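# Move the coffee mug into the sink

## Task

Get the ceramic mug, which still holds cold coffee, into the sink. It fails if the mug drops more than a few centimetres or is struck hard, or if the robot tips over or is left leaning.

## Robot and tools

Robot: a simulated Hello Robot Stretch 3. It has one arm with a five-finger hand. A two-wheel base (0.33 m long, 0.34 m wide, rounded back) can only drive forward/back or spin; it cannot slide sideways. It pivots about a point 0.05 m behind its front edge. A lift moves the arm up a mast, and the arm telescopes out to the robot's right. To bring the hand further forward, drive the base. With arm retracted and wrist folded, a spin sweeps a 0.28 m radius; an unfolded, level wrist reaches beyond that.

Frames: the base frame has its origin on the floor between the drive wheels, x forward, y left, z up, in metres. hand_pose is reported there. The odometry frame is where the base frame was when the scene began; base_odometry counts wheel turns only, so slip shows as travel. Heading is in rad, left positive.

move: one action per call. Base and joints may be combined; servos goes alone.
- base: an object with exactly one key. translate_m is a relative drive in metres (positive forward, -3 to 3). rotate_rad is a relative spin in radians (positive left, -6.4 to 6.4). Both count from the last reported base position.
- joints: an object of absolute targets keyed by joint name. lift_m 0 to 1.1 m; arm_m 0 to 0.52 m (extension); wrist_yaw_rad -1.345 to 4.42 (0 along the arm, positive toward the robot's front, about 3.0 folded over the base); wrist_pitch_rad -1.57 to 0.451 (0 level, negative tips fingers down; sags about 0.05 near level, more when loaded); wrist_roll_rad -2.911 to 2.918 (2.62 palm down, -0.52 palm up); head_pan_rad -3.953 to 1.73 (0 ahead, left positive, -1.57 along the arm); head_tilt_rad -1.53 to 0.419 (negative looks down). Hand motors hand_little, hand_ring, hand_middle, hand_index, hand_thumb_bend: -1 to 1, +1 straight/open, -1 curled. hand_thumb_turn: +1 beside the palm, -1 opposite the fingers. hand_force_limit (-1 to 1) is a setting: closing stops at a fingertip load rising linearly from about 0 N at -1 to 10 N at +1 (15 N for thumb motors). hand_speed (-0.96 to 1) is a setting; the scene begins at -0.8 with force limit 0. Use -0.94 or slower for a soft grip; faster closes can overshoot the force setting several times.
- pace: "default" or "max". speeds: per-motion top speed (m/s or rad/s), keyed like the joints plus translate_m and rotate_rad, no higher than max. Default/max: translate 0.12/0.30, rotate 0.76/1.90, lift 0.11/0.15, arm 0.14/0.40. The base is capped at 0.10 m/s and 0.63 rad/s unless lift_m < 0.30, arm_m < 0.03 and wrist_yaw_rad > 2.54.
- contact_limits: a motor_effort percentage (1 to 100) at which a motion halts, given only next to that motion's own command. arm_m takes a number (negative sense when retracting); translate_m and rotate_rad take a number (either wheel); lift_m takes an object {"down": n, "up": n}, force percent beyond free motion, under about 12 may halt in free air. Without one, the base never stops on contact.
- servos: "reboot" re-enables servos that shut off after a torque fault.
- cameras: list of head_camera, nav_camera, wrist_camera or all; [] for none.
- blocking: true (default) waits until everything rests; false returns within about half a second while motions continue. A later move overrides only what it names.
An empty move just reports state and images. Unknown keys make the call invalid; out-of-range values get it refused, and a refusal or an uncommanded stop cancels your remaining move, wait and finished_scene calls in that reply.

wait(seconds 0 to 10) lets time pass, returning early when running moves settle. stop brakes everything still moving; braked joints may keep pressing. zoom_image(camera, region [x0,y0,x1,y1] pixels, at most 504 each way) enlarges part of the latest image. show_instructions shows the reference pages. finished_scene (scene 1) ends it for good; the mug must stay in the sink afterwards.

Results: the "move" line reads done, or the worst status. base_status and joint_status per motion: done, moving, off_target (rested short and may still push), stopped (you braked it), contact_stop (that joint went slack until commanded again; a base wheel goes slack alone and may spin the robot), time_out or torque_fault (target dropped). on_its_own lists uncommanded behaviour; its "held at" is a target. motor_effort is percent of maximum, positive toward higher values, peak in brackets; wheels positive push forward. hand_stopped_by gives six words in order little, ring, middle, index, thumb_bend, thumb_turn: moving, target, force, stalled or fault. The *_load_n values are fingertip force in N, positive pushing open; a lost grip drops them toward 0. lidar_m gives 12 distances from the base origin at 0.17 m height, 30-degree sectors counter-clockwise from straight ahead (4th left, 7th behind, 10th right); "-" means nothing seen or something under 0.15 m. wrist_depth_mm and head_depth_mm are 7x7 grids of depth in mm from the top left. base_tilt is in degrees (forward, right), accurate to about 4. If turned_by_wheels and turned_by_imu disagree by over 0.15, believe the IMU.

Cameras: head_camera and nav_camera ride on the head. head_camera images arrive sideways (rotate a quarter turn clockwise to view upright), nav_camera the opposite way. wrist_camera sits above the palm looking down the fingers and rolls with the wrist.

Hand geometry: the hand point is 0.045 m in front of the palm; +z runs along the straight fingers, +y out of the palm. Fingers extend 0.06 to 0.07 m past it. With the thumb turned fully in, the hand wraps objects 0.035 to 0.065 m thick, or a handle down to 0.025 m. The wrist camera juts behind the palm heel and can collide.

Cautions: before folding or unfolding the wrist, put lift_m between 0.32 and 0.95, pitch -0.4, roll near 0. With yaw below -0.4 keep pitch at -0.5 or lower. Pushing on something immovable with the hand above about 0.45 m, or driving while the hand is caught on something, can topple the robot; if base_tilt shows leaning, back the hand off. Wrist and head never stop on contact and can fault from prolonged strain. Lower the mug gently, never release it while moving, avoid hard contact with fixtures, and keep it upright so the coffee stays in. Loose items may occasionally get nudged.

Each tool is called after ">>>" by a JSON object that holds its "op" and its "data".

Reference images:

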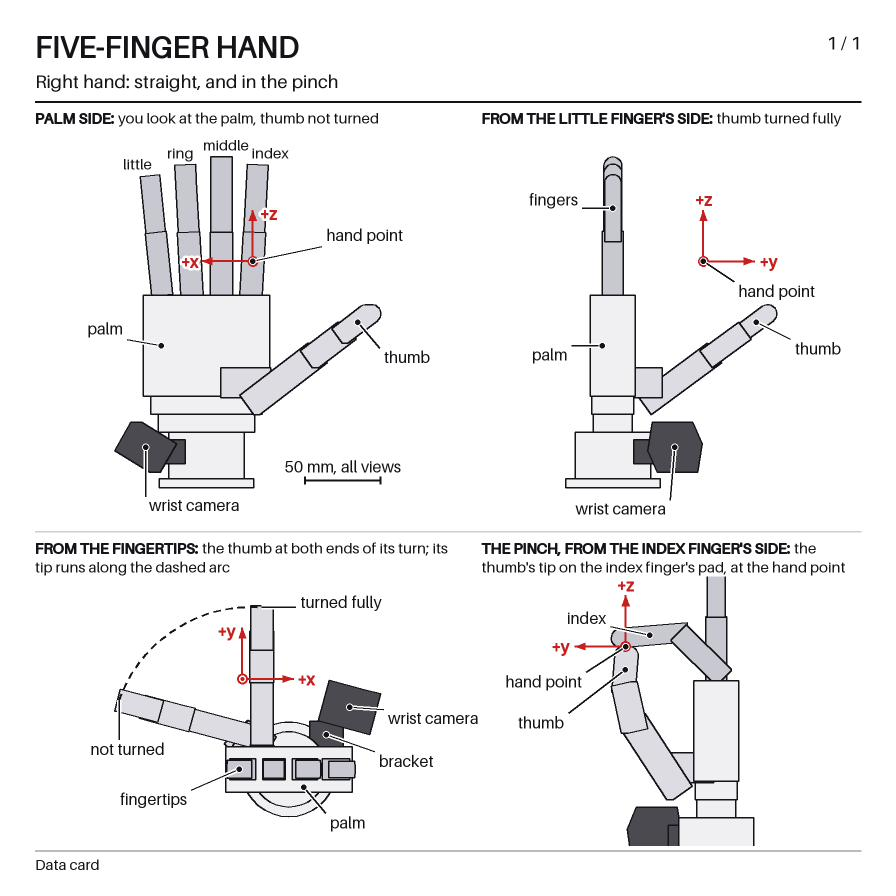

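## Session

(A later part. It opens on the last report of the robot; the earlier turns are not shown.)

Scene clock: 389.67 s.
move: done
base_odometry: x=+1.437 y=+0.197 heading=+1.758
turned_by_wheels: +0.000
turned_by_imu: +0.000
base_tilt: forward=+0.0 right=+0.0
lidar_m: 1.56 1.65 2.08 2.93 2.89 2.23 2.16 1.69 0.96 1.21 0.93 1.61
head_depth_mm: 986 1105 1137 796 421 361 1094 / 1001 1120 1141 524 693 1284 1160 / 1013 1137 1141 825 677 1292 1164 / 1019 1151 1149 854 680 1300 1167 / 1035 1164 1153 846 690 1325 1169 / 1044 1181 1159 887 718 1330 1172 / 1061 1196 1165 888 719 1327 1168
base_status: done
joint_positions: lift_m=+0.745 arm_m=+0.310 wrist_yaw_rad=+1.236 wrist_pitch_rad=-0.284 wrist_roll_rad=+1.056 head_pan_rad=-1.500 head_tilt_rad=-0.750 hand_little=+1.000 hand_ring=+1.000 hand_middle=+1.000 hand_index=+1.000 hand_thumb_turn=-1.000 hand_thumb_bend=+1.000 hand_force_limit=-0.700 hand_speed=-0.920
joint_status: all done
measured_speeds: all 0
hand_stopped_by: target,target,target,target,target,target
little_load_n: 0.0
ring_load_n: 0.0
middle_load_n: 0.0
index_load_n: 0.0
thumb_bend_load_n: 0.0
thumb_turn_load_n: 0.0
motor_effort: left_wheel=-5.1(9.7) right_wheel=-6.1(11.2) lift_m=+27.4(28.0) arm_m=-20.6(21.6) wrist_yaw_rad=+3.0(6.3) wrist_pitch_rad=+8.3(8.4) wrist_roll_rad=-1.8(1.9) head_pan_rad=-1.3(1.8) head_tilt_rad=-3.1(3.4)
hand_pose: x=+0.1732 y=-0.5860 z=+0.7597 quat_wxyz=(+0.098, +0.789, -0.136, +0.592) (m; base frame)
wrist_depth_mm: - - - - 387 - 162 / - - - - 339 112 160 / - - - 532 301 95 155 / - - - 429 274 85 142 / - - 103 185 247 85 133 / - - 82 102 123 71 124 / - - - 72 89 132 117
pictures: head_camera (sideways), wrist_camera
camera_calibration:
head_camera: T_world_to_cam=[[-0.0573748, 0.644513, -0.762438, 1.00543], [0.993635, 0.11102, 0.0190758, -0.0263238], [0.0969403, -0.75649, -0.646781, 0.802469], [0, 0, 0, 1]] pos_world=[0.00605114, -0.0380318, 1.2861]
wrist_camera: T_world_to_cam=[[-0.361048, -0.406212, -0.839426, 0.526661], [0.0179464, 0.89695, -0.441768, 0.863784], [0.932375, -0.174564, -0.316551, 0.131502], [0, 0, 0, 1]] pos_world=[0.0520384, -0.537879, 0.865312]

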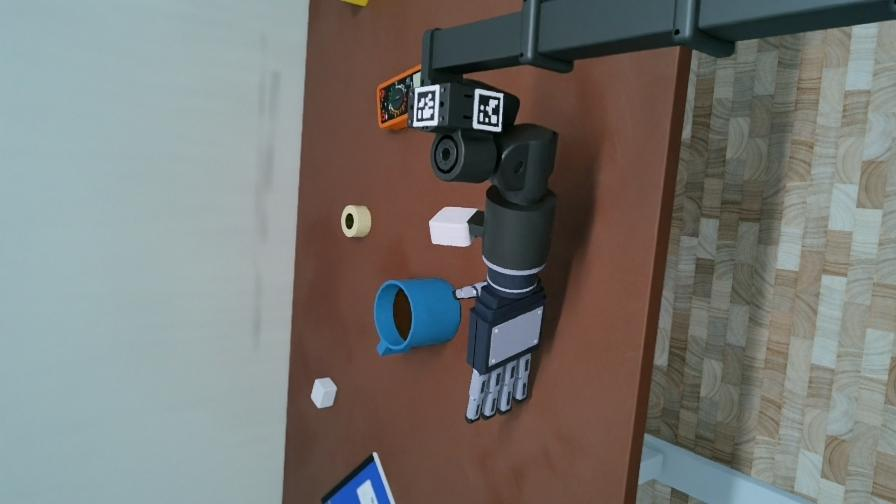

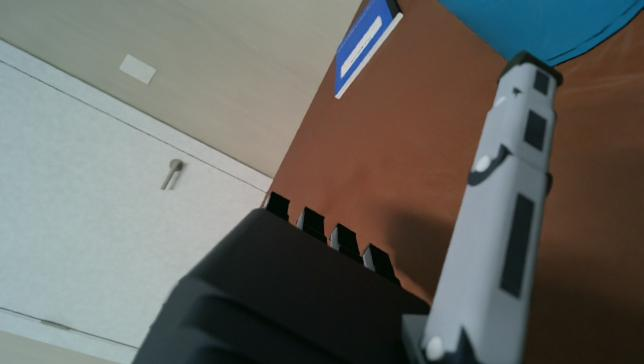

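>>> {"op": "move", "data": {"base": {"translate_m": -0.018}, "joints": {"arm_m": 0.4}, "cameras": ["head_camera","wrist_camera"]}}

>>> {"op": "zoom_image", "data": {"camera": "head_camera", "region": [350, 230, 510, 390]}}

Scene clock: 396.47 s.
move: done
base_odometry: x=+1.441 y=+0.179 heading=+1.758
turned_by_wheels: +0.000
turned_by_imu: +0.000
base_tilt: forward=+0.0 right=+0.2
lidar_m: 1.58 1.67 2.10 2.92 2.88 2.22 2.14 1.70 0.95 1.21 0.94 1.64
head_depth_mm: 988 1109 1137 526 420 361 1115 / 996 1119 1140 643 710 1260 1164 / 1008 1136 1145 647 713 1288 1167 / 1022 1148 1150 704 715 1300 1170 / 1034 1166 1150 792 715 1326 1167 / 1047 1182 1157 857 717 1328 1166 / 1061 1201 1160 889 719 1342 1171
base_status: done
joint_positions: lift_m=+0.745 arm_m=+0.400 wrist_yaw_rad=+1.237 wrist_pitch_rad=-0.284 wrist_roll_rad=+1.056 head_pan_rad=-1.500 head_tilt_rad=-0.750 hand_little=+1.000 hand_ring=+1.000 hand_middle=+1.000 hand_index=+1.000 hand_thumb_turn=-1.000 hand_thumb_bend=+1.000 hand_force_limit=-0.700 hand_speed=-0.920
joint_status: all done
measured_speeds: all 0
hand_stopped_by: target,target,target,target,target,target
little_load_n: 0.0
ring_load_n: 0.0
middle_load_n: 0.0
index_load_n: 0.0
thumb_bend_load_n: 0.0
thumb_turn_load_n: 0.5
motor_effort: left_wheel=-4.7(10.6) right_wheel=-5.5(11.0) lift_m=+29.7(30.1) arm_m=+21.3(24.3) wrist_yaw_rad=+2.0(3.4) wrist_pitch_rad=+8.4(8.4) wrist_roll_rad=-1.8(1.9) head_pan_rad=-0.1(1.7) head_tilt_rad=-3.5(4.4)
hand_pose: x=+0.1733 y=-0.6758 z=+0.7597 quat_wxyz=(+0.097, +0.789, -0.136, +0.592) (m; base frame)
wrist_depth_mm: - - - - - 227 177 / - - - - 212 105 157 / - - - 648 - 95 149 / - - - 428 280 85 140 / - - 103 186 245 85 132 / - - 82 103 123 72 124 / - - - 72 89 132 117
pictures: head_camera (sideways), wrist_camera
camera_calibration:
head_camera: T_world_to_cam=[[-0.0573825, 0.64457, -0.762389, 1.00537], [0.993635, 0.111018, 0.0190741, -0.0263216], [0.0969337, -0.756442, -0.646838, 0.802546], [0, 0, 0, 1]] pos_world=[0.00605109, -0.0380315, 1.2861]
wrist_camera: T_world_to_cam=[[-0.360573, -0.406767, -0.839361, 0.489751], [0.0168326, 0.896912, -0.441888, 0.944554], [0.932579, -0.173462, -0.316555, 0.1164], [0, 0, 0, 1]] pos_world=[0.0521394, -0.627776, 0.865312]

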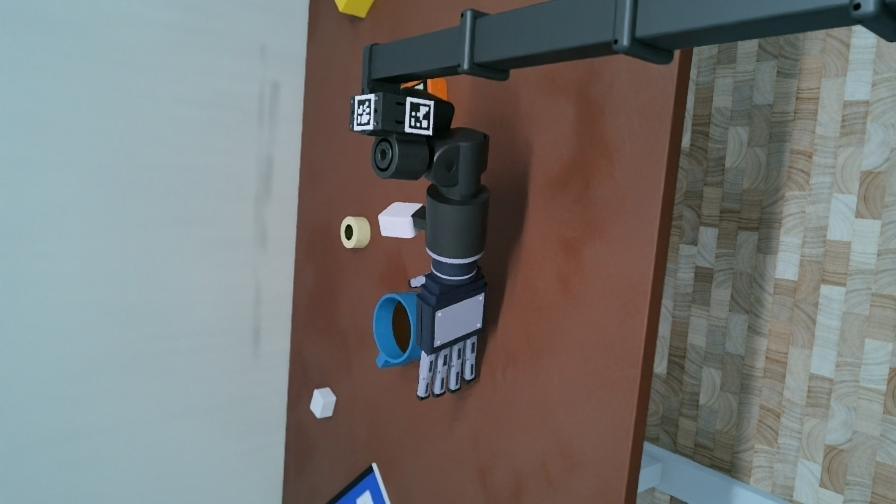

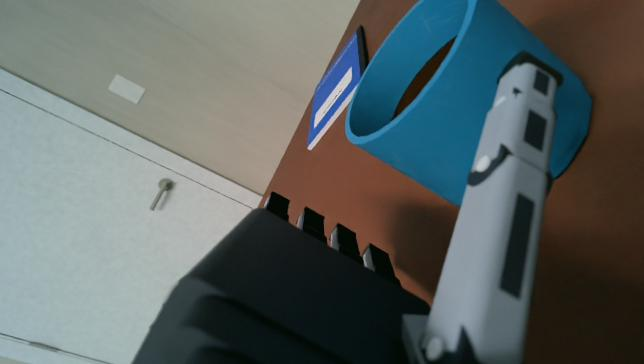

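Scaled by 3.150 from the camera's 896x504 image, which has a finer 1280x720 frame.

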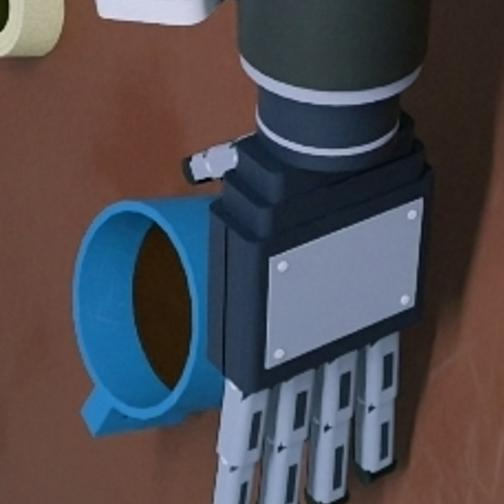

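>>> {"op": "move", "data": {"joints": {"arm_m": 0.436}, "speeds": {"arm_m": 0.05}}}

>>> {"op": "move", "data": {"base": {"translate_m": 0.009}, "cameras": ["head_camera","wrist_camera"]}}

>>> {"op": "zoom_image", "data": {"camera": "head_camera", "region": [350, 230, 510, 390]}}

Scene clock: 400.50 s.
move: done
base_odometry: x=+1.441 y=+0.179 heading=+1.758
turned_by_wheels: +0.000
turned_by_imu: +0.000
base_tilt: forward=+0.0 right=+0.0
lidar_m: 1.58 1.67 2.09 2.92 2.88 2.22 2.14 1.69 0.95 1.21 0.94 1.64
head_depth_mm: 986 1107 1133 511 420 361 346 / 1001 1123 1141 799 712 1259 1160 / 1010 1137 1143 691 713 1292 1161 / 1017 1153 1147 802 714 1293 1167 / 1033 1170 1154 805 715 1327 1164 / 1052 1182 1156 856 719 1328 1168 / 1060 1196 1162 886 719 1343 1171
base_status: not commanded
joint_positions: lift_m=+0.745 arm_m=+0.436 wrist_yaw_rad=+1.237 wrist_pitch_rad=-0.284 wrist_roll_rad=+1.056 head_pan_rad=-1.500 head_tilt_rad=-0.750 hand_little=+1.000 hand_ring=+1.000 hand_middle=+1.000 hand_index=+1.000 hand_thumb_turn=-1.000 hand_thumb_bend=+1.000 hand_force_limit=-0.700 hand_speed=-0.920
joint_status: all done
measured_speeds: all 0
hand_stopped_by: target,target,target,target,target,target
little_load_n: 0.0
ring_load_n: 0.0
middle_load_n: 0.0
index_load_n: 0.0
thumb_bend_load_n: 0.0
thumb_turn_load_n: 0.0
motor_effort: left_wheel=-4.6(5.6) right_wheel=-5.5(5.8) lift_m=+30.5(31.5) arm_m=+21.7(23.1) wrist_yaw_rad=+1.8(2.5) wrist_pitch_rad=+8.3(8.4) wrist_roll_rad=-1.8(1.8) head_pan_rad=-0.9(1.7) head_tilt_rad=-4.0(4.2)
hand_pose: x=+0.1733 y=-0.7118 z=+0.7597 quat_wxyz=(+0.097, +0.789, -0.136, +0.592) (m; base frame)
wrist_depth_mm: - - - - 418 247 176 / - - - - - 109 161 / - - - - - 95 152 / - - - 556 - 85 139 / - - 102 166 - 85 132 / - - 82 103 124 71 124 / - - - 72 89 132 117
pictures: none

Scene clock: 401.33 s.
move: done
base_odometry: x=+1.439 y=+0.188 heading=+1.758
turned_by_wheels: +0.000
turned_by_imu: +0.000
base_tilt: forward=+0.1 right=+0.0
lidar_m: 1.57 1.66 2.09 2.93 2.89 2.23 2.15 1.70 0.96 1.21 0.94 1.63
head_depth_mm: 987 1103 1137 511 419 361 346 / 1000 1121 1140 795 710 1289 1163 / 1012 1134 1145 692 713 1292 1168 / 1023 1147 1149 802 713 1299 1165 / 1031 1166 1150 805 717 1328 1169 / 1045 1183 1157 857 716 1327 1170 / 1058 1195 1163 890 719 1326 1170
base_status: done
joint_positions: lift_m=+0.745 arm_m=+0.436 wrist_yaw_rad=+1.237 wrist_pitch_rad=-0.284 wrist_roll_rad=+1.056 head_pan_rad=-1.500 head_tilt_rad=-0.750 hand_little=+1.000 hand_ring=+1.000 hand_middle=+1.000 hand_index=+1.000 hand_thumb_turn=-1.000 hand_thumb_bend=+1.000 hand_force_limit=-0.700 hand_speed=-0.920
joint_status: not commanded
measured_speeds: all 0
hand_stopped_by: target,target,target,target,target,target
little_load_n: 0.0
ring_load_n: 0.0
middle_load_n: 0.0
index_load_n: 0.0
thumb_bend_load_n: 0.0
thumb_turn_load_n: 0.0
motor_effort: left_wheel=+4.6(8.5) right_wheel=+7.8(10.9) lift_m=+31.2(31.7) arm_m=+21.0(22.3) wrist_yaw_rad=+1.9(2.3) wrist_pitch_rad=+8.3(8.4) wrist_roll_rad=-1.7(1.9) head_pan_rad=+0.8(1.4) head_tilt_rad=-3.1(4.7)
hand_pose: x=+0.1733 y=-0.7118 z=+0.7597 quat_wxyz=(+0.097, +0.789, -0.136, +0.592) (m; base frame)
wrist_depth_mm: - - - - 441 247 178 / - - - - - 108 160 / - - - - 198 95 148 / - - - 568 - 85 136 / - - 103 165 - - 132 / - - 82 102 123 71 124 / - - - 72 89 132 118
pictures: head_camera (sideways), wrist_camera
camera_calibration:
head_camera: T_world_to_cam=[[-0.0574191, 0.644837, -0.762161, 1.00509], [0.993642, 0.110968, 0.0190274, -0.0262637], [0.0968446, -0.756222, -0.647108, 0.802905], [0, 0, 0, 1]] pos_world=[0.00605101, -0.0380299, 1.28611]
wrist_camera: T_world_to_cam=[[-0.360573, -0.406767, -0.839361, 0.475107], [0.0168326, 0.896912, -0.441888, 0.976843], [0.932579, -0.173462, -0.316555, 0.110155], [0, 0, 0, 1]] pos_world=[0.0521394, -0.663776, 0.865312]

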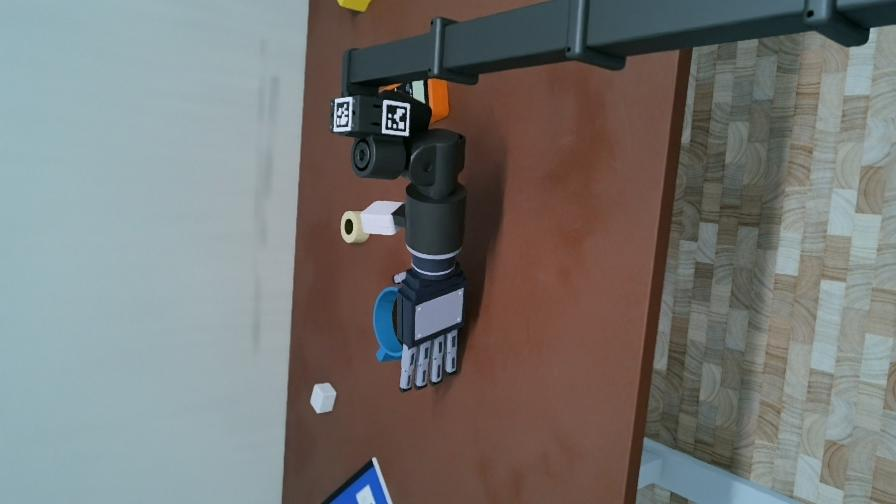

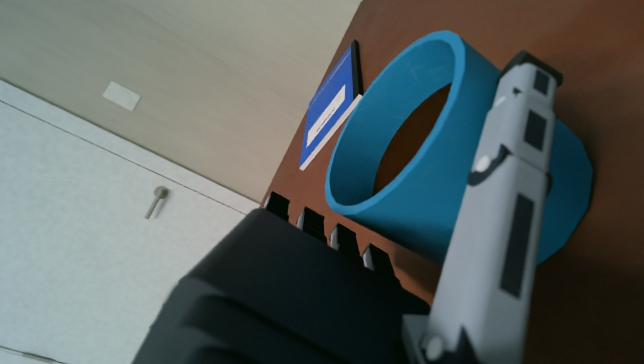

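Scaled by 3.150 from the camera's 896x504 image, which has a finer 1280x720 frame.

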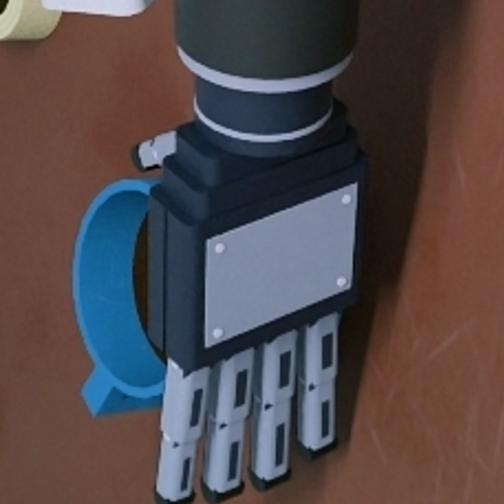

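>>> {"op": "move", "data": {"joints": {"hand_index": -0.9, "hand_middle": -0.9, "hand_ring": -0.9, "hand_speed": -0.9, "hand_force_limit": -0.7}, "cameras": ["head_camera","wrist_camera"]}}

>>> {"op": "zoom_image", "data": {"camera": "head_camera", "region": [350, 230, 510, 390]}}

Scene clock: 411.40 s.
move: off_target
base_odometry: x=+1.439 y=+0.188 heading=+1.758
turned_by_wheels: +0.000
turned_by_imu: -0.001
base_tilt: forward=+0.0 right=+0.1
lidar_m: 1.57 1.66 2.09 2.92 2.89 2.23 2.15 1.70 0.96 1.21 0.94 1.63
head_depth_mm: 985 1110 1139 511 420 361 346 / 999 1122 1144 799 711 1285 1160 / 1010 1136 1141 691 711 1288 1166 / 1021 1152 1148 802 713 1294 1166 / 1033 1164 1154 804 716 1324 1169 / 1047 1182 1151 882 718 1327 1172 / 1061 1198 1168 889 719 1332 1170
base_status: not commanded
joint_positions: lift_m=+0.745 arm_m=+0.436 wrist_yaw_rad=+1.242 wrist_pitch_rad=-0.284 wrist_roll_rad=+1.056 head_pan_rad=-1.500 head_tilt_rad=-0.750 hand_little=+1.000 hand_ring=+0.414 hand_middle=+0.489 hand_index=+0.572 hand_thumb_turn=-1.000 hand_thumb_bend=+1.000 hand_force_limit=-0.700 hand_speed=-0.900
joint_status: hand_ring off_target (ended at +0.414, target -0.900); hand_middle off_target (ended at +0.489, target -0.900); hand_index off_target (ended at +0.572, target -0.900); the others done
measured_speeds: all 0
hand_stopped_by: target,force,force,force,target,target
little_load_n: 0.0
ring_load_n: 1.5
middle_load_n: 1.5
index_load_n: 0.0
thumb_bend_load_n: 0.5
thumb_turn_load_n: 0.5
motor_effort: left_wheel=+5.0(6.1) right_wheel=+6.7(7.7) lift_m=+34.7(35.1) arm_m=+18.8(21.3) wrist_yaw_rad=-1.9(2.4) wrist_pitch_rad=+8.2(8.5) wrist_roll_rad=-1.8(1.9) head_pan_rad=-0.2(2.1) head_tilt_rad=-2.8(4.5)
hand_pose: x=+0.1739 y=-0.7109 z=+0.7597 quat_wxyz=(+0.096, +0.789, -0.134, +0.592) (m; base frame)
wrist_depth_mm: - - - - 463 245 178 / - - - - - 108 161 / - - - - 191 95 146 / - - - 578 - 85 135 / - - 103 155 - - 130 / - - 82 102 134 71 125 / - - - 72 89 132 117
pictures: head_camera (sideways), wrist_camera
camera_calibration:
head_camera: T_world_to_cam=[[-0.0574177, 0.644832, -0.762164, 1.00509], [0.993632, 0.111042, 0.0190923, -0.026344], [0.0969437, -0.756215, -0.647102, 0.802896], [0, 0, 0, 1]] pos_world=[0.00605082, -0.0380301, 1.28611]
wrist_camera: T_world_to_cam=[[-0.359033, -0.408245, -0.839304, 0.474267], [0.0129901, 0.89699, -0.441861, 0.976789], [0.933235, -0.169545, -0.316745, 0.112561], [0, 0, 0, 1]] pos_world=[0.0525429, -0.663469, 0.865312]

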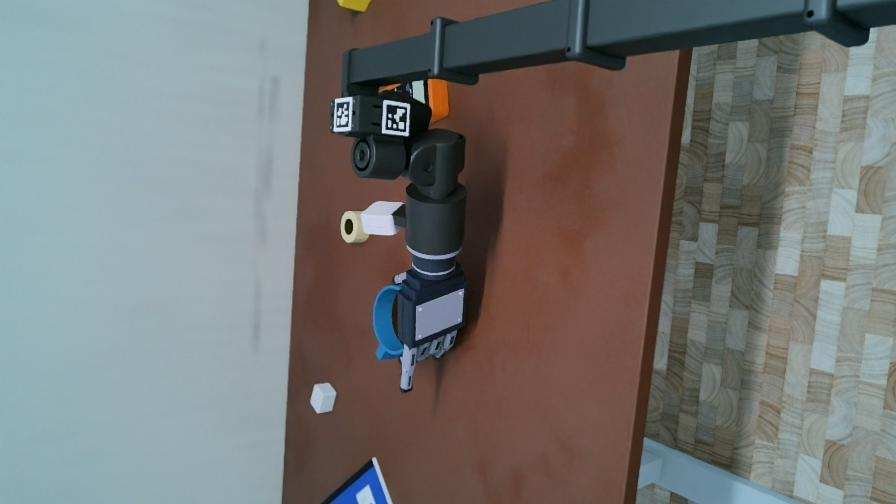

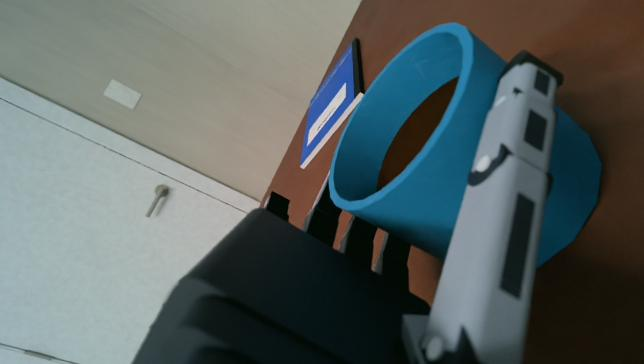

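Scaled by 3.150 from the camera's 896x504 image, which has a finer 1280x720 frame.

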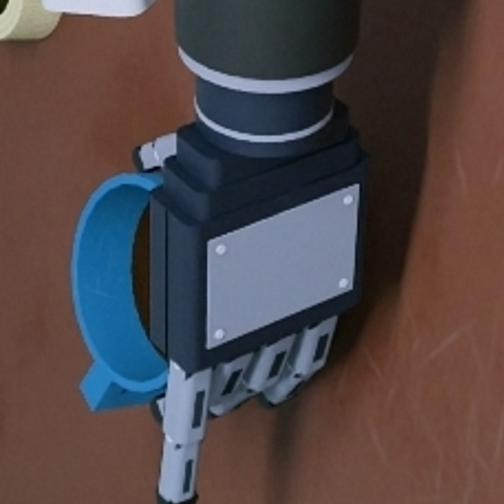

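>>> {"op": "move", "data": {"joints": {"hand_index": -0.93, "hand_middle": -0.93, "hand_ring": -0.93, "hand_speed": -0.9, "hand_force_limit": 0.5}}}

>>> {"op": "move", "data": {"joints": {"hand_index": -0.96, "hand_middle": -0.96, "hand_ring": -0.96, "hand_thumb_bend": -0.5, "hand_speed": -0.92, "hand_force_limit": 0.9}, "cameras": ["wrist_camera"]}}

Scene clock: 414.00 s.
move: off_target
base_odometry: x=+1.439 y=+0.188 heading=+1.758
turned_by_wheels: +0.000
turned_by_imu: +0.000
base_tilt: forward=+0.1 right=+0.0
lidar_m: 1.57 1.66 2.09 2.93 2.89 2.23 2.16 1.69 0.95 1.21 0.94 1.63
head_depth_mm: 984 1104 1136 511 420 361 346 / 997 1120 1139 795 711 1284 1165 / 1005 1134 1144 691 714 1289 1168 / 1020 1150 1143 801 713 1296 1169 / 1034 1169 1152 805 717 1324 1169 / 1047 1183 1153 884 718 1323 1171 / 1060 1199 1156 888 719 1324 1169
base_status: not commanded
joint_positions: lift_m=+0.745 arm_m=+0.436 wrist_yaw_rad=+1.242 wrist_pitch_rad=-0.285 wrist_roll_rad=+1.055 head_pan_rad=-1.500 head_tilt_rad=-0.750 hand_little=+1.000 hand_ring=+0.381 hand_middle=+0.464 hand_index=+0.529 hand_thumb_turn=-1.000 hand_thumb_bend=+1.001 hand_force_limit=+0.500 hand_speed=-0.900
joint_status: hand_ring off_target (ended at +0.381, target -0.930); hand_middle off_target (ended at +0.464, target -0.930); hand_index off_target (ended at +0.529, target -0.930); the others done
measured_speeds: all 0
hand_stopped_by: target,force,force,force,target,target
little_load_n: 0.0
ring_load_n: 9.0
middle_load_n: 4.5
index_load_n: 8.0
thumb_bend_load_n: 3.0
thumb_turn_load_n: 2.0
motor_effort: left_wheel=+5.5(5.6) right_wheel=+6.6(6.8) lift_m=+35.5(35.8) arm_m=+18.6(19.1) wrist_yaw_rad=-1.8(2.1) wrist_pitch_rad=+8.5(8.6) wrist_roll_rad=-1.7(1.9) head_pan_rad=-0.4(2.0) head_tilt_rad=-3.5(4.7)
hand_pose: x=+0.1737 y=-0.7109 z=+0.7595 quat_wxyz=(+0.096, +0.789, -0.134, +0.591) (m; base frame)
wrist_depth_mm: - - - - 465 237 177 / - - - - - 109 161 / - - - - 185 94 143 / - - - 563 - 84 133 / - - 102 155 - - 130 / - - 82 103 157 71 124 / - - - 72 89 131 117
pictures: none

Scene clock: 420.23 s.
move: off_target
base_odometry: x=+1.439 y=+0.188 heading=+1.758
turned_by_wheels: +0.000
turned_by_imu: +0.000
base_tilt: forward=+0.0 right=+0.0
lidar_m: 1.57 1.66 2.09 2.93 2.89 2.23 2.15 1.70 0.96 1.21 0.94 1.63
head_depth_mm: 986 1106 1136 512 420 361 346 / 997 1117 1139 796 710 1291 1163 / 1010 1135 1141 688 713 1289 1162 / 1025 1147 1150 802 714 1290 1167 / 1036 1165 1152 804 717 1329 1169 / 1044 1181 1155 885 717 1329 1168 / 1060 1200 1166 890 719 1330 1171
base_status: not commanded
joint_positions: lift_m=+0.745 arm_m=+0.436 wrist_yaw_rad=+1.242 wrist_pitch_rad=-0.285 wrist_roll_rad=+1.055 head_pan_rad=-1.500 head_tilt_rad=-0.750 hand_little=+1.000 hand_ring=+0.376 hand_middle=+0.452 hand_index=+0.523 hand_thumb_turn=-1.000 hand_thumb_bend=+0.982 hand_force_limit=+0.900 hand_speed=-0.920
joint_status: hand_ring off_target (ended at +0.376, target -0.960); hand_middle off_target (ended at +0.452, target -0.960); hand_index off_target (ended at +0.523, target -0.960); hand_thumb_bend off_target (ended at +0.982, target -0.500); the others done
measured_speeds: all 0
hand_stopped_by: target,force,force,force,force,target
little_load_n: -0.5
ring_load_n: 9.5
middle_load_n: 9.5
index_load_n: 9.0
thumb_bend_load_n: 12.5
thumb_turn_load_n: 2.5
motor_effort: left_wheel=+4.7(6.1) right_wheel=+6.5(6.9) lift_m=+37.9(38.0) arm_m=+16.8(19.2) wrist_yaw_rad=-1.9(2.3) wrist_pitch_rad=+8.5(8.6) wrist_roll_rad=-1.6(1.8) head_pan_rad=-0.3(2.1) head_tilt_rad=-2.8(4.5)
hand_pose: x=+0.1737 y=-0.7109 z=+0.7594 quat_wxyz=(+0.096, +0.789, -0.134, +0.591) (m; base frame)
wrist_depth_mm: - - - - 469 237 178 / - - - - - 105 160 / - - - - 185 93 144 / - - - 548 - 84 132 / - - 103 154 - - 131 / - - 82 102 157 71 124 / - - - 72 89 131 117
pictures: wrist_camera
camera_calibration:
wrist_camera: T_world_to_cam=[[-0.360073, -0.408393, -0.838786, 0.473655], [0.012279, 0.896941, -0.441979, 0.976853], [0.932843, -0.169444, -0.31795, 0.113747], [0, 0, 0, 1]] pos_world=[0.052448, -0.663468, 0.86521]

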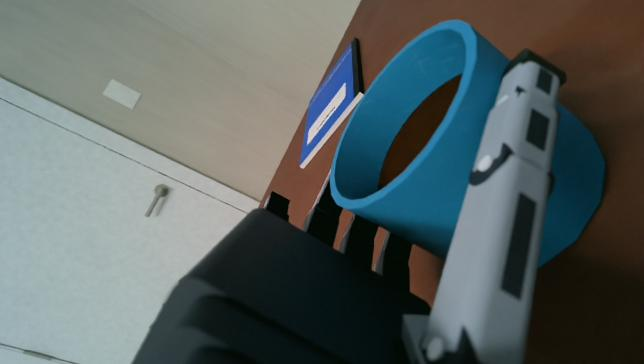

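>>> {"op": "move", "data": {"joints": {"lift_m": 0.752}, "speeds": {"lift_m": 0.02}, "cameras": ["wrist_camera"]}}

Scene clock: 422.00 s.
move: done
base_odometry: x=+1.439 y=+0.188 heading=+1.758
turned_by_wheels: +0.000
turned_by_imu: +0.000
base_tilt: forward=+0.1 right=+0.1
lidar_m: 1.57 1.66 2.09 2.92 2.89 2.22 2.15 1.70 0.96 1.21 0.94 1.63
head_depth_mm: 985 1107 1138 502 411 359 1098 / 996 1122 1141 798 710 1290 1159 / 1009 1136 1147 725 711 1289 1163 / 1022 1149 1146 798 715 1297 1166 / 1036 1168 1150 816 715 1327 1168 / 1047 1179 1154 883 715 1327 1168 / 1058 1196 1165 889 719 1324 1170
base_status: not commanded
joint_positions: lift_m=+0.752 arm_m=+0.436 wrist_yaw_rad=+1.242 wrist_pitch_rad=-0.307 wrist_roll_rad=+1.061 head_pan_rad=-1.500 head_tilt_rad=-0.750 hand_little=+1.000 hand_ring=+0.376 hand_middle=+0.452 hand_index=+0.523 hand_thumb_turn=-1.000 hand_thumb_bend=+0.982 hand_force_limit=+0.900 hand_speed=-0.920
joint_status: all done
measured_speeds: all 0
hand_stopped_by: target,force,force,force,force,target
little_load_n: 0.0
ring_load_n: 9.0
middle_load_n: 9.5
index_load_n: 9.5
thumb_bend_load_n: 12.5
thumb_turn_load_n: 6.0
motor_effort: left_wheel=+5.7(5.7) right_wheel=+6.6(6.8) lift_m=+42.3(44.1) arm_m=+15.8(16.7) wrist_yaw_rad=-2.0(2.3) wrist_pitch_rad=+12.4(12.8) wrist_roll_rad=-3.5(3.7) head_pan_rad=-0.6(2.1) head_tilt_rad=-2.9(4.2)
hand_pose: x=+0.1711 y=-0.7098 z=+0.7613 quat_wxyz=(+0.093, +0.795, -0.138, +0.583) (m; base frame)
wrist_depth_mm: - - - - 447 235 178 / - - - - - 105 160 / - - - - 188 94 143 / - - - 505 - 84 134 / - - 103 155 - 82 132 / - - 82 102 157 71 126 / - - - 72 89 133 119
pictures: wrist_camera
camera_calibration:
wrist_camera: T_world_to_cam=[[-0.376195, -0.397316, -0.837029, 0.484048], [0.00584415, 0.902356, -0.430951, 0.973206], [0.926522, -0.167014, -0.33714, 0.134365], [0, 0, 0, 1]] pos_world=[0.0519165, -0.663418, 0.869866]

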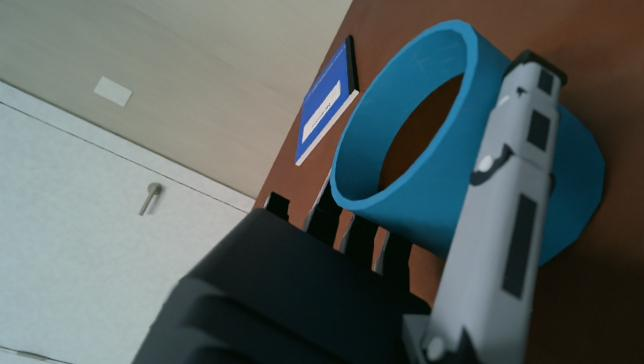

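>>> {"op": "move", "data": {"joints": {"lift_m": 0.762}, "speeds": {"lift_m": 0.02}, "cameras": ["wrist_camera"]}}

Scene clock: 424.27 s.
move: done
base_odometry: x=+1.439 y=+0.188 heading=+1.758
turned_by_wheels: +0.000
turned_by_imu: +0.000
base_tilt: forward=+0.0 right=+0.1
lidar_m: 1.57 1.66 2.09 2.93 2.90 2.23 2.15 1.70 0.96 1.21 0.94 1.63
head_depth_mm: 986 1105 1139 492 403 363 1113 / 998 1116 1136 822 712 1284 1162 / 1014 1132 1144 718 712 1293 1163 / 1021 1152 1146 799 714 1293 1164 / 1035 1167 1155 803 717 1326 1167 / 1045 1178 1155 884 716 1329 1167 / 1055 1198 1161 885 720 1332 1173
base_status: not commanded
joint_positions: lift_m=+0.762 arm_m=+0.436 wrist_yaw_rad=+1.242 wrist_pitch_rad=-0.336 wrist_roll_rad=+1.070 head_pan_rad=-1.500 head_tilt_rad=-0.750 hand_little=+1.000 hand_ring=+0.376 hand_middle=+0.452 hand_index=+0.523 hand_thumb_turn=-1.000 hand_thumb_bend=+0.982 hand_force_limit=+0.900 hand_speed=-0.920
joint_status: all done
measured_speeds: all 0
hand_stopped_by: target,force,force,force,force,target
little_load_n: 0.0
ring_load_n: 9.0
middle_load_n: 10.0
index_load_n: 9.5
thumb_bend_load_n: 13.0
thumb_turn_load_n: 6.5
motor_effort: left_wheel=+5.1(5.6) right_wheel=+6.5(6.8) lift_m=+42.7(46.9) arm_m=+15.4(16.4) wrist_yaw_rad=-2.1(2.2) wrist_pitch_rad=+17.7(17.9) wrist_roll_rad=-6.7(6.7) head_pan_rad=+0.4(2.2) head_tilt_rad=-3.2(4.1)
hand_pose: x=+0.1674 y=-0.7082 z=+0.7644 quat_wxyz=(+0.089, +0.803, -0.143, +0.572) (m; base frame)
wrist_depth_mm: - - - 679 419 234 178 / - - - - - 106 161 / - - - - 186 94 146 / - - - 499 - 84 136 / - - 102 155 - 82 134 / - - 82 102 156 71 129 / - - - 72 88 138 122
pictures: wrist_camera
camera_calibration:
wrist_camera: T_world_to_cam=[[-0.397724, -0.381517, -0.834422, 0.498736], [-0.00187063, 0.909782, -0.415082, 0.967631], [0.917503, -0.163527, -0.362556, 0.162467], [0, 0, 0, 1]] pos_world=[0.0511055, -0.66349, 0.876705]

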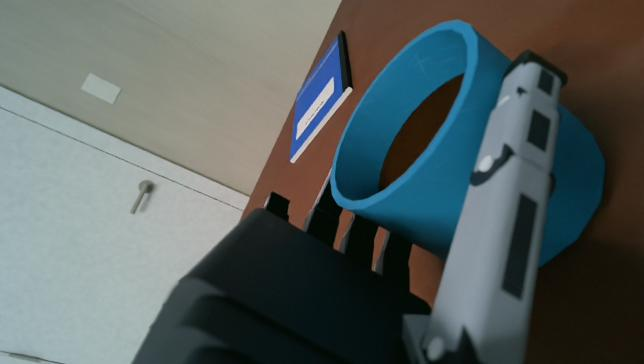

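>>> {"op": "move", "data": {"joints": {"lift_m": 0.777}, "speeds": {"lift_m": 0.02}, "cameras": ["head_camera","wrist_camera"]}}

Scene clock: 427.03 s.
move: done
base_odometry: x=+1.439 y=+0.188 heading=+1.758
turned_by_wheels: +0.000
turned_by_imu: +0.000
base_tilt: forward=+0.1 right=+0.1
lidar_m: 1.57 1.66 2.08 2.92 2.89 2.23 2.15 1.70 0.96 1.21 0.94 1.63
head_depth_mm: 986 1108 1132 471 379 622 1137 / 997 1118 608 848 711 1288 1164 / 1010 1135 1145 799 714 1294 1164 / 1021 1153 1150 799 715 1293 1168 / 1034 1164 1155 800 715 1328 1165 / 1044 1180 1156 885 718 1329 1171 / 1059 1196 1156 887 719 1331 1170
base_status: not commanded
joint_positions: lift_m=+0.777 arm_m=+0.436 wrist_yaw_rad=+1.242 wrist_pitch_rad=-0.338 wrist_roll_rad=+1.071 head_pan_rad=-1.500 head_tilt_rad=-0.750 hand_little=+1.000 hand_ring=+0.376 hand_middle=+0.452 hand_index=+0.523 hand_thumb_turn=-1.000 hand_thumb_bend=+0.982 hand_force_limit=+0.900 hand_speed=-0.920
joint_status: all done
measured_speeds: all 0
hand_stopped_by: target,force,force,force,force,target
little_load_n: 0.0
ring_load_n: 9.0
middle_load_n: 10.0
index_load_n: 9.5
thumb_bend_load_n: 13.0
thumb_turn_load_n: 6.5
motor_effort: left_wheel=+5.6(5.6) right_wheel=+6.6(7.0) lift_m=+43.1(45.8) arm_m=+15.2(15.8) wrist_yaw_rad=-1.6(2.2) wrist_pitch_rad=+18.1(18.4) wrist_roll_rad=-6.8(7.0) head_pan_rad=-1.5(2.1) head_tilt_rad=-3.2(3.9)
hand_pose: x=+0.1671 y=-0.7082 z=+0.7789 quat_wxyz=(+0.088, +0.803, -0.143, +0.571) (m; base frame)
wrist_depth_mm: - - - - 459 253 193 / - - - - - 105 178 / - - - - 185 94 161 / - - - 532 - 84 135 / - - 103 155 - 82 141 / - - 82 103 156 70 140 / - - - 72 89 151 134
pictures: head_camera (sideways), wrist_camera
camera_calibration:
head_camera: T_world_to_cam=[[-0.0574177, 0.644832, -0.762164, 1.00509], [0.993632, 0.111042, 0.0190923, -0.026344], [0.0969437, -0.756215, -0.647102, 0.802896], [0, 0, 0, 1]] pos_world=[0.00605082, -0.0380301, 1.28611]
wrist_camera: T_world_to_cam=[[-0.399247, -0.380381, -0.834213, 0.511604], [-0.00221686, 0.910273, -0.414002, 0.973116], [0.916841, -0.16344, -0.364267, 0.169497], [0, 0, 0, 1]] pos_world=[0.0510113, -0.663495, 0.891401]

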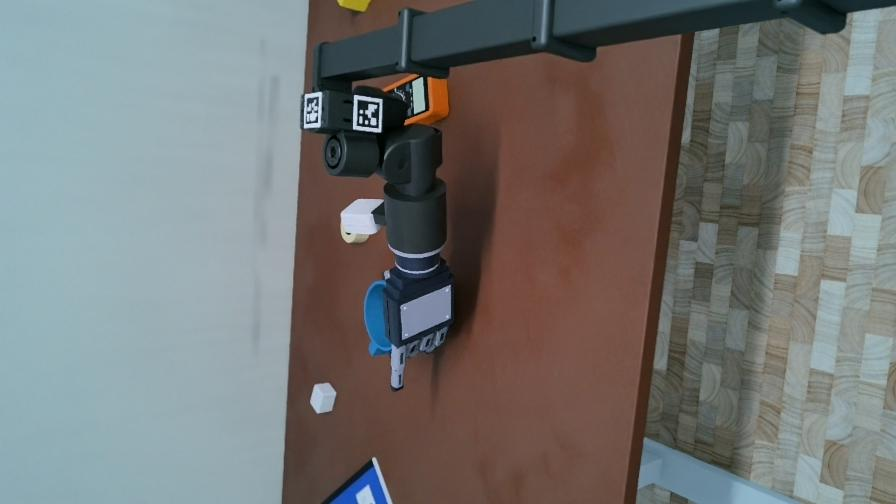

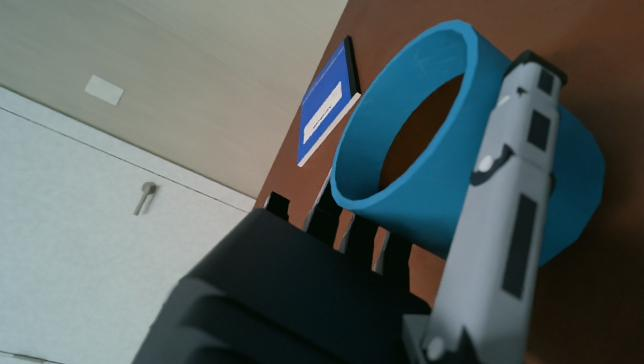

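>>> {"op": "move", "data": {"joints": {"lift_m": 0.86}, "speeds": {"lift_m": 0.06}}}

>>> {"op": "move", "data": {"joints": {"wrist_pitch_rad": -0.18, "lift_m": 0.9}, "speeds": {"lift_m": 0.06, "wrist_pitch_rad": 0.3}, "cameras": ["head_camera","wrist_camera"]}}

Scene clock: 447.20 s.
move: done
base_odometry: x=+1.439 y=+0.188 heading=+1.758
turned_by_wheels: +0.000
turned_by_imu: -0.001
base_tilt: forward=+0.1 right=+0.1
lidar_m: 1.57 1.66 2.09 2.93 2.89 2.22 2.15 1.70 0.95 1.21 0.94 1.63
head_depth_mm: 986 1083 450 796 709 1257 1163 / 999 1087 587 859 710 1290 1161 / 1009 1129 604 879 711 1291 1160 / 1020 1148 662 880 713 1295 1164 / 1032 1166 797 855 715 1326 1168 / 1047 1184 1158 886 717 1327 1170 / 1061 1196 1164 888 719 1324 1170
base_status: not commanded
joint_positions: lift_m=+0.860 arm_m=+0.436 wrist_yaw_rad=+1.241 wrist_pitch_rad=-0.339 wrist_roll_rad=+1.071 head_pan_rad=-1.500 head_tilt_rad=-0.750 hand_little=+1.000 hand_ring=+0.376 hand_middle=+0.452 hand_index=+0.523 hand_thumb_turn=-1.000 hand_thumb_bend=+0.982 hand_force_limit=+0.900 hand_speed=-0.920
joint_status: all done
measured_speeds: all 0
hand_stopped_by: target,force,force,force,force,target
little_load_n: 0.0
ring_load_n: 9.0
middle_load_n: 10.0
index_load_n: 9.5
thumb_bend_load_n: 12.5
thumb_turn_load_n: 6.5
motor_effort: left_wheel=+5.1(5.6) right_wheel=+6.5(7.0) lift_m=+44.3(47.0) arm_m=+11.9(13.1) wrist_yaw_rad=-1.5(2.2) wrist_pitch_rad=+18.2(18.6) wrist_roll_rad=-7.0(7.1) head_pan_rad=-2.2(2.6) head_tilt_rad=-3.2(4.1)
hand_pose: x=+0.1670 y=-0.7081 z=+0.8616 quat_wxyz=(+0.088, +0.804, -0.143, +0.571) (m; base frame)
wrist_depth_mm: - - - - 672 372 289 / - - - - - 105 270 / - - - - 186 94 242 / - - - - - 84 218 / - - 103 156 - 82 216 / - - 82 103 156 71 211 / - - - 72 88 225 202
pictures: none

Scene clock: 448.47 s.
move: off_target
base_odometry: x=+1.439 y=+0.188 heading=+1.758
turned_by_wheels: +0.000
turned_by_imu: +0.000
base_tilt: forward=+0.0 right=+0.1
lidar_m: 1.57 1.66 2.09 2.92 2.89 2.23 2.15 1.70 0.96 1.21 0.94 1.63
head_depth_mm: 983 1047 1006 845 710 1259 1157 / 1000 515 1009 860 710 1283 1161 / 1010 1108 591 879 713 1294 1161 / 1023 1145 632 880 714 1296 1167 / 1035 1165 675 884 715 1323 1169 / 1045 1184 1107 886 717 1330 1171 / 1060 1196 1159 887 719 1328 1174
base_status: not commanded
joint_positions: lift_m=+0.900 arm_m=+0.436 wrist_yaw_rad=+1.241 wrist_pitch_rad=-0.282 wrist_roll_rad=+1.072 head_pan_rad=-1.500 head_tilt_rad=-0.750 hand_little=+1.000 hand_ring=+0.376 hand_middle=+0.452 hand_index=+0.523 hand_thumb_turn=-1.000 hand_thumb_bend=+0.982 hand_force_limit=+0.900 hand_speed=-0.920
joint_status: wrist_pitch_rad off_target (ended at -0.282, target -0.180); the others done
measured_speeds: all 0
hand_stopped_by: target,force,force,force,force,target
little_load_n: 0.0
ring_load_n: 10.0
middle_load_n: 8.0
index_load_n: 6.0
thumb_bend_load_n: 11.5
thumb_turn_load_n: 7.0
motor_effort: left_wheel=+4.3(5.3) right_wheel=+6.6(6.9) lift_m=+43.4(50.1) arm_m=+11.1(12.7) wrist_yaw_rad=-1.7(2.0) wrist_pitch_rad=+18.9(21.4) wrist_roll_rad=-7.3(7.4) head_pan_rad=-1.1(2.6) head_tilt_rad=-2.5(3.9)
hand_pose: x=+0.1740 y=-0.7105 z=+0.9142 quat_wxyz=(+0.091, +0.787, -0.141, +0.593) (m; base frame)
wrist_depth_mm: - - - - - 502 361 / - - - - 185 106 330 / - - - - 188 94 298 / - - - - - 84 271 / - - 103 155 - - 262 / - - 82 102 157 71 260 / - - - 72 89 276 245
pictures: head_camera (sideways), wrist_camera
camera_calibration:
head_camera: T_world_to_cam=[[-0.0574177, 0.644832, -0.762164, 1.00509], [0.993632, 0.111042, 0.0190923, -0.026344], [0.0969437, -0.756215, -0.647102, 0.802896], [0, 0, 0, 1]] pos_world=[0.00605082, -0.0380301, 1.28611]
wrist_camera: T_world_to_cam=[[-0.35497, -0.394346, -0.847637, 0.621027], [0.020572, 0.903167, -0.428795, 1.03582], [0.934651, -0.169647, -0.312485, 0.157305], [0, 0, 0, 1]] pos_world=[0.0521121, -0.663933, 1.01972]

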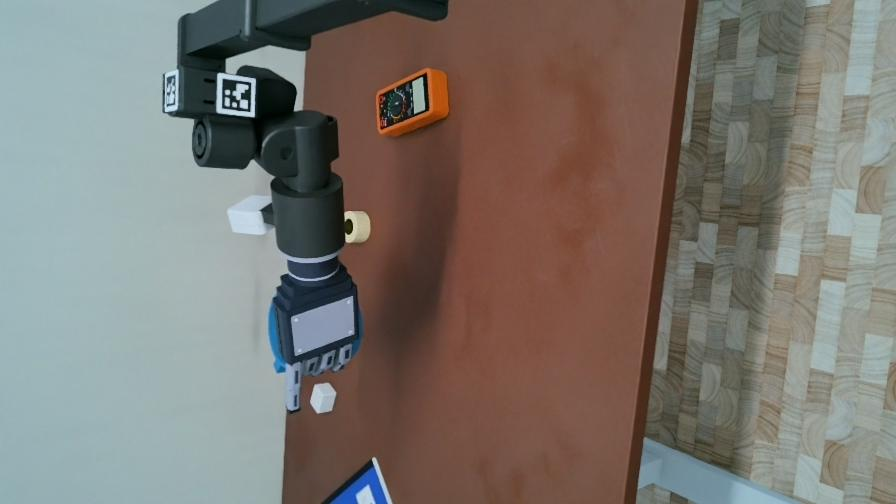

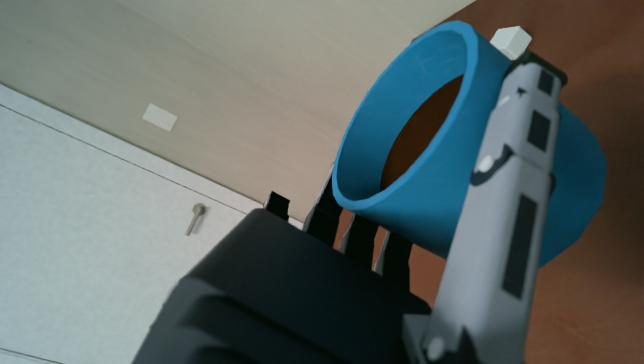

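>>> {"op": "move", "data": {"joints": {"hand_index": -0.98, "hand_middle": -0.98, "hand_thumb_bend": -0.6}}}

>>> {"op": "move", "data": {"joints": {"arm_m": 0.06, "lift_m": 0.94, "head_pan_rad": -0.9, "head_tilt_rad": -0.6}, "speeds": {"arm_m": 0.1, "lift_m": 0.03}, "cameras": ["head_camera","wrist_camera"]}}

Scene clock: 451.20 s.
move: off_target
base_odometry: x=+1.439 y=+0.188 heading=+1.758
turned_by_wheels: +0.000
turned_by_imu: +0.000
base_tilt: forward=+0.0 right=+0.1
lidar_m: 1.57 1.66 2.08 2.93 2.89 2.22 2.15 1.70 0.96 1.21 0.94 1.63
head_depth_mm: 985 1046 1005 844 710 1261 1157 / 996 515 1007 859 712 1289 1162 / 1009 1109 590 878 713 1288 1165 / 1022 1148 633 881 715 1298 1166 / 1035 1165 675 884 716 1329 1169 / 1045 1181 1104 888 718 1327 1170 / 1060 1198 1158 888 717 1332 1172
base_status: not commanded
joint_positions: lift_m=+0.900 arm_m=+0.436 wrist_yaw_rad=+1.241 wrist_pitch_rad=-0.282 wrist_roll_rad=+1.072 head_pan_rad=-1.500 head_tilt_rad=-0.750 hand_little=+1.000 hand_ring=+0.376 hand_middle=+0.447 hand_index=+0.511 hand_thumb_turn=-1.000 hand_thumb_bend=+0.980 hand_force_limit=+0.900 hand_speed=-0.920
joint_status: hand_middle off_target (ended at +0.447, target -0.980); hand_index off_target (ended at +0.511, target -0.980); hand_thumb_bend off_target (ended at +0.980, target -0.600)
measured_speeds: all 0
hand_stopped_by: target,force,force,force,force,target
little_load_n: 0.0
ring_load_n: 9.0
middle_load_n: 8.5
index_load_n: 9.5
thumb_bend_load_n: 13.0
thumb_turn_load_n: 6.5
motor_effort: left_wheel=+4.3(5.1) right_wheel=+6.4(6.8) lift_m=+37.8(39.2) arm_m=+11.0(11.9) wrist_yaw_rad=-1.1(1.7) wrist_pitch_rad=+18.9(19.1) wrist_roll_rad=-7.3(7.4) head_pan_rad=-3.9(3.9) head_tilt_rad=-2.3(3.7)
hand_pose: x=+0.1740 y=-0.7105 z=+0.9142 quat_wxyz=(+0.091, +0.787, -0.141, +0.593) (m; base frame)
wrist_depth_mm: - - - - - 486 365 / - - - - - 106 330 / - - - - 188 94 296 / - - - - - 84 270 / - - 103 155 - - 262 / - - 82 102 134 71 261 / - - - 72 89 276 245
pictures: none

Scene clock: 455.97 s.
move: done
base_odometry: x=+1.439 y=+0.188 heading=+1.758
turned_by_wheels: +0.000
turned_by_imu: +0.000
base_tilt: forward=+0.0 right=+0.0
lidar_m: 1.57 1.66 2.09 2.92 2.89 2.23 2.15 1.69 0.95 1.21 0.94 1.63
head_depth_mm: 1071 1155 1248 1088 799 370 1192 / 1150 1246 1349 1092 475 320 1249 / 1239 1347 1484 1077 454 686 1246 / 1342 1474 1628 1098 802 1414 1249 / 1462 1628 1829 1905 860 1489 1253 / 1601 1752 1919 2088 1682 1494 1254 / 1524 1623 1762 1903 1857 1500 1247
base_status: not commanded
joint_positions: lift_m=+0.940 arm_m=+0.060 wrist_yaw_rad=+1.239 wrist_pitch_rad=-0.282 wrist_roll_rad=+1.072 head_pan_rad=-0.900 head_tilt_rad=-0.601 hand_little=+1.000 hand_ring=+0.376 hand_middle=+0.447 hand_index=+0.511 hand_thumb_turn=-1.000 hand_thumb_bend=+0.980 hand_force_limit=+0.900 hand_speed=-0.920
joint_status: all done
measured_speeds: all 0
hand_stopped_by: target,force,force,force,force,target
little_load_n: -0.5
ring_load_n: 9.0
middle_load_n: 8.5
index_load_n: 9.5
thumb_bend_load_n: 13.0
thumb_turn_load_n: 6.5
motor_effort: left_wheel=+3.8(5.3) right_wheel=+6.5(6.9) lift_m=+44.7(49.2) arm_m=-21.4(24.3) wrist_yaw_rad=+0.6(1.5) wrist_pitch_rad=+18.8(19.2) wrist_roll_rad=-7.2(7.5) head_pan_rad=+3.8(5.6) head_tilt_rad=+1.2(3.7)
hand_pose: x=+0.1738 y=-0.3349 z=+0.9543 quat_wxyz=(+0.092, +0.787, -0.142, +0.593) (m; base frame)
wrist_depth_mm: - - - - - 538 410 / - - - - - 106 376 / - - - - 188 94 338 / - - - - - 84 310 / - - 103 154 - - 301 / - - 82 102 134 71 950 / - - - 72 89 998 862
pictures: head_camera (sideways), wrist_camera
camera_calibration:
head_camera: T_world_to_cam=[[-0.336559, 0.405524, -0.84987, 1.12113], [0.755992, 0.654454, 0.012897, -0.0168732], [0.56143, -0.638154, -0.526835, 0.643588], [0, 0, 0, 1]] pos_world=[0.0287532, -0.0328948, 1.2921]
wrist_camera: T_world_to_cam=[[-0.355483, -0.393642, -0.847748, 0.803442], [0.0225432, 0.903116, -0.428805, 0.713371], [0.934411, -0.171544, -0.312168, 0.232894], [0, 0, 0, 1]] pos_world=[0.0519093, -0.288036, 1.05972]

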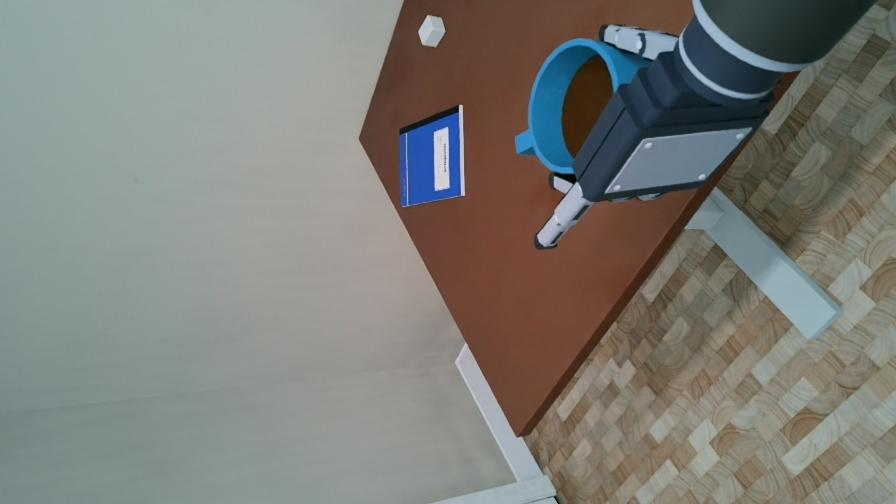

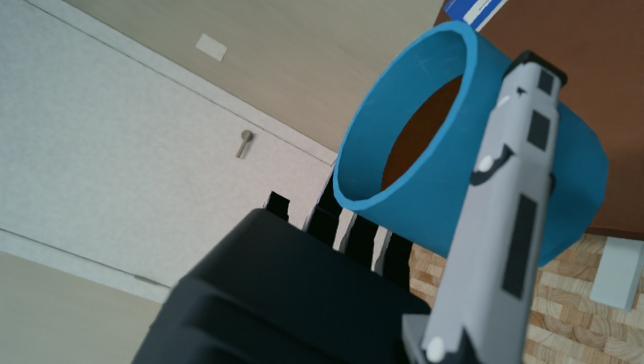

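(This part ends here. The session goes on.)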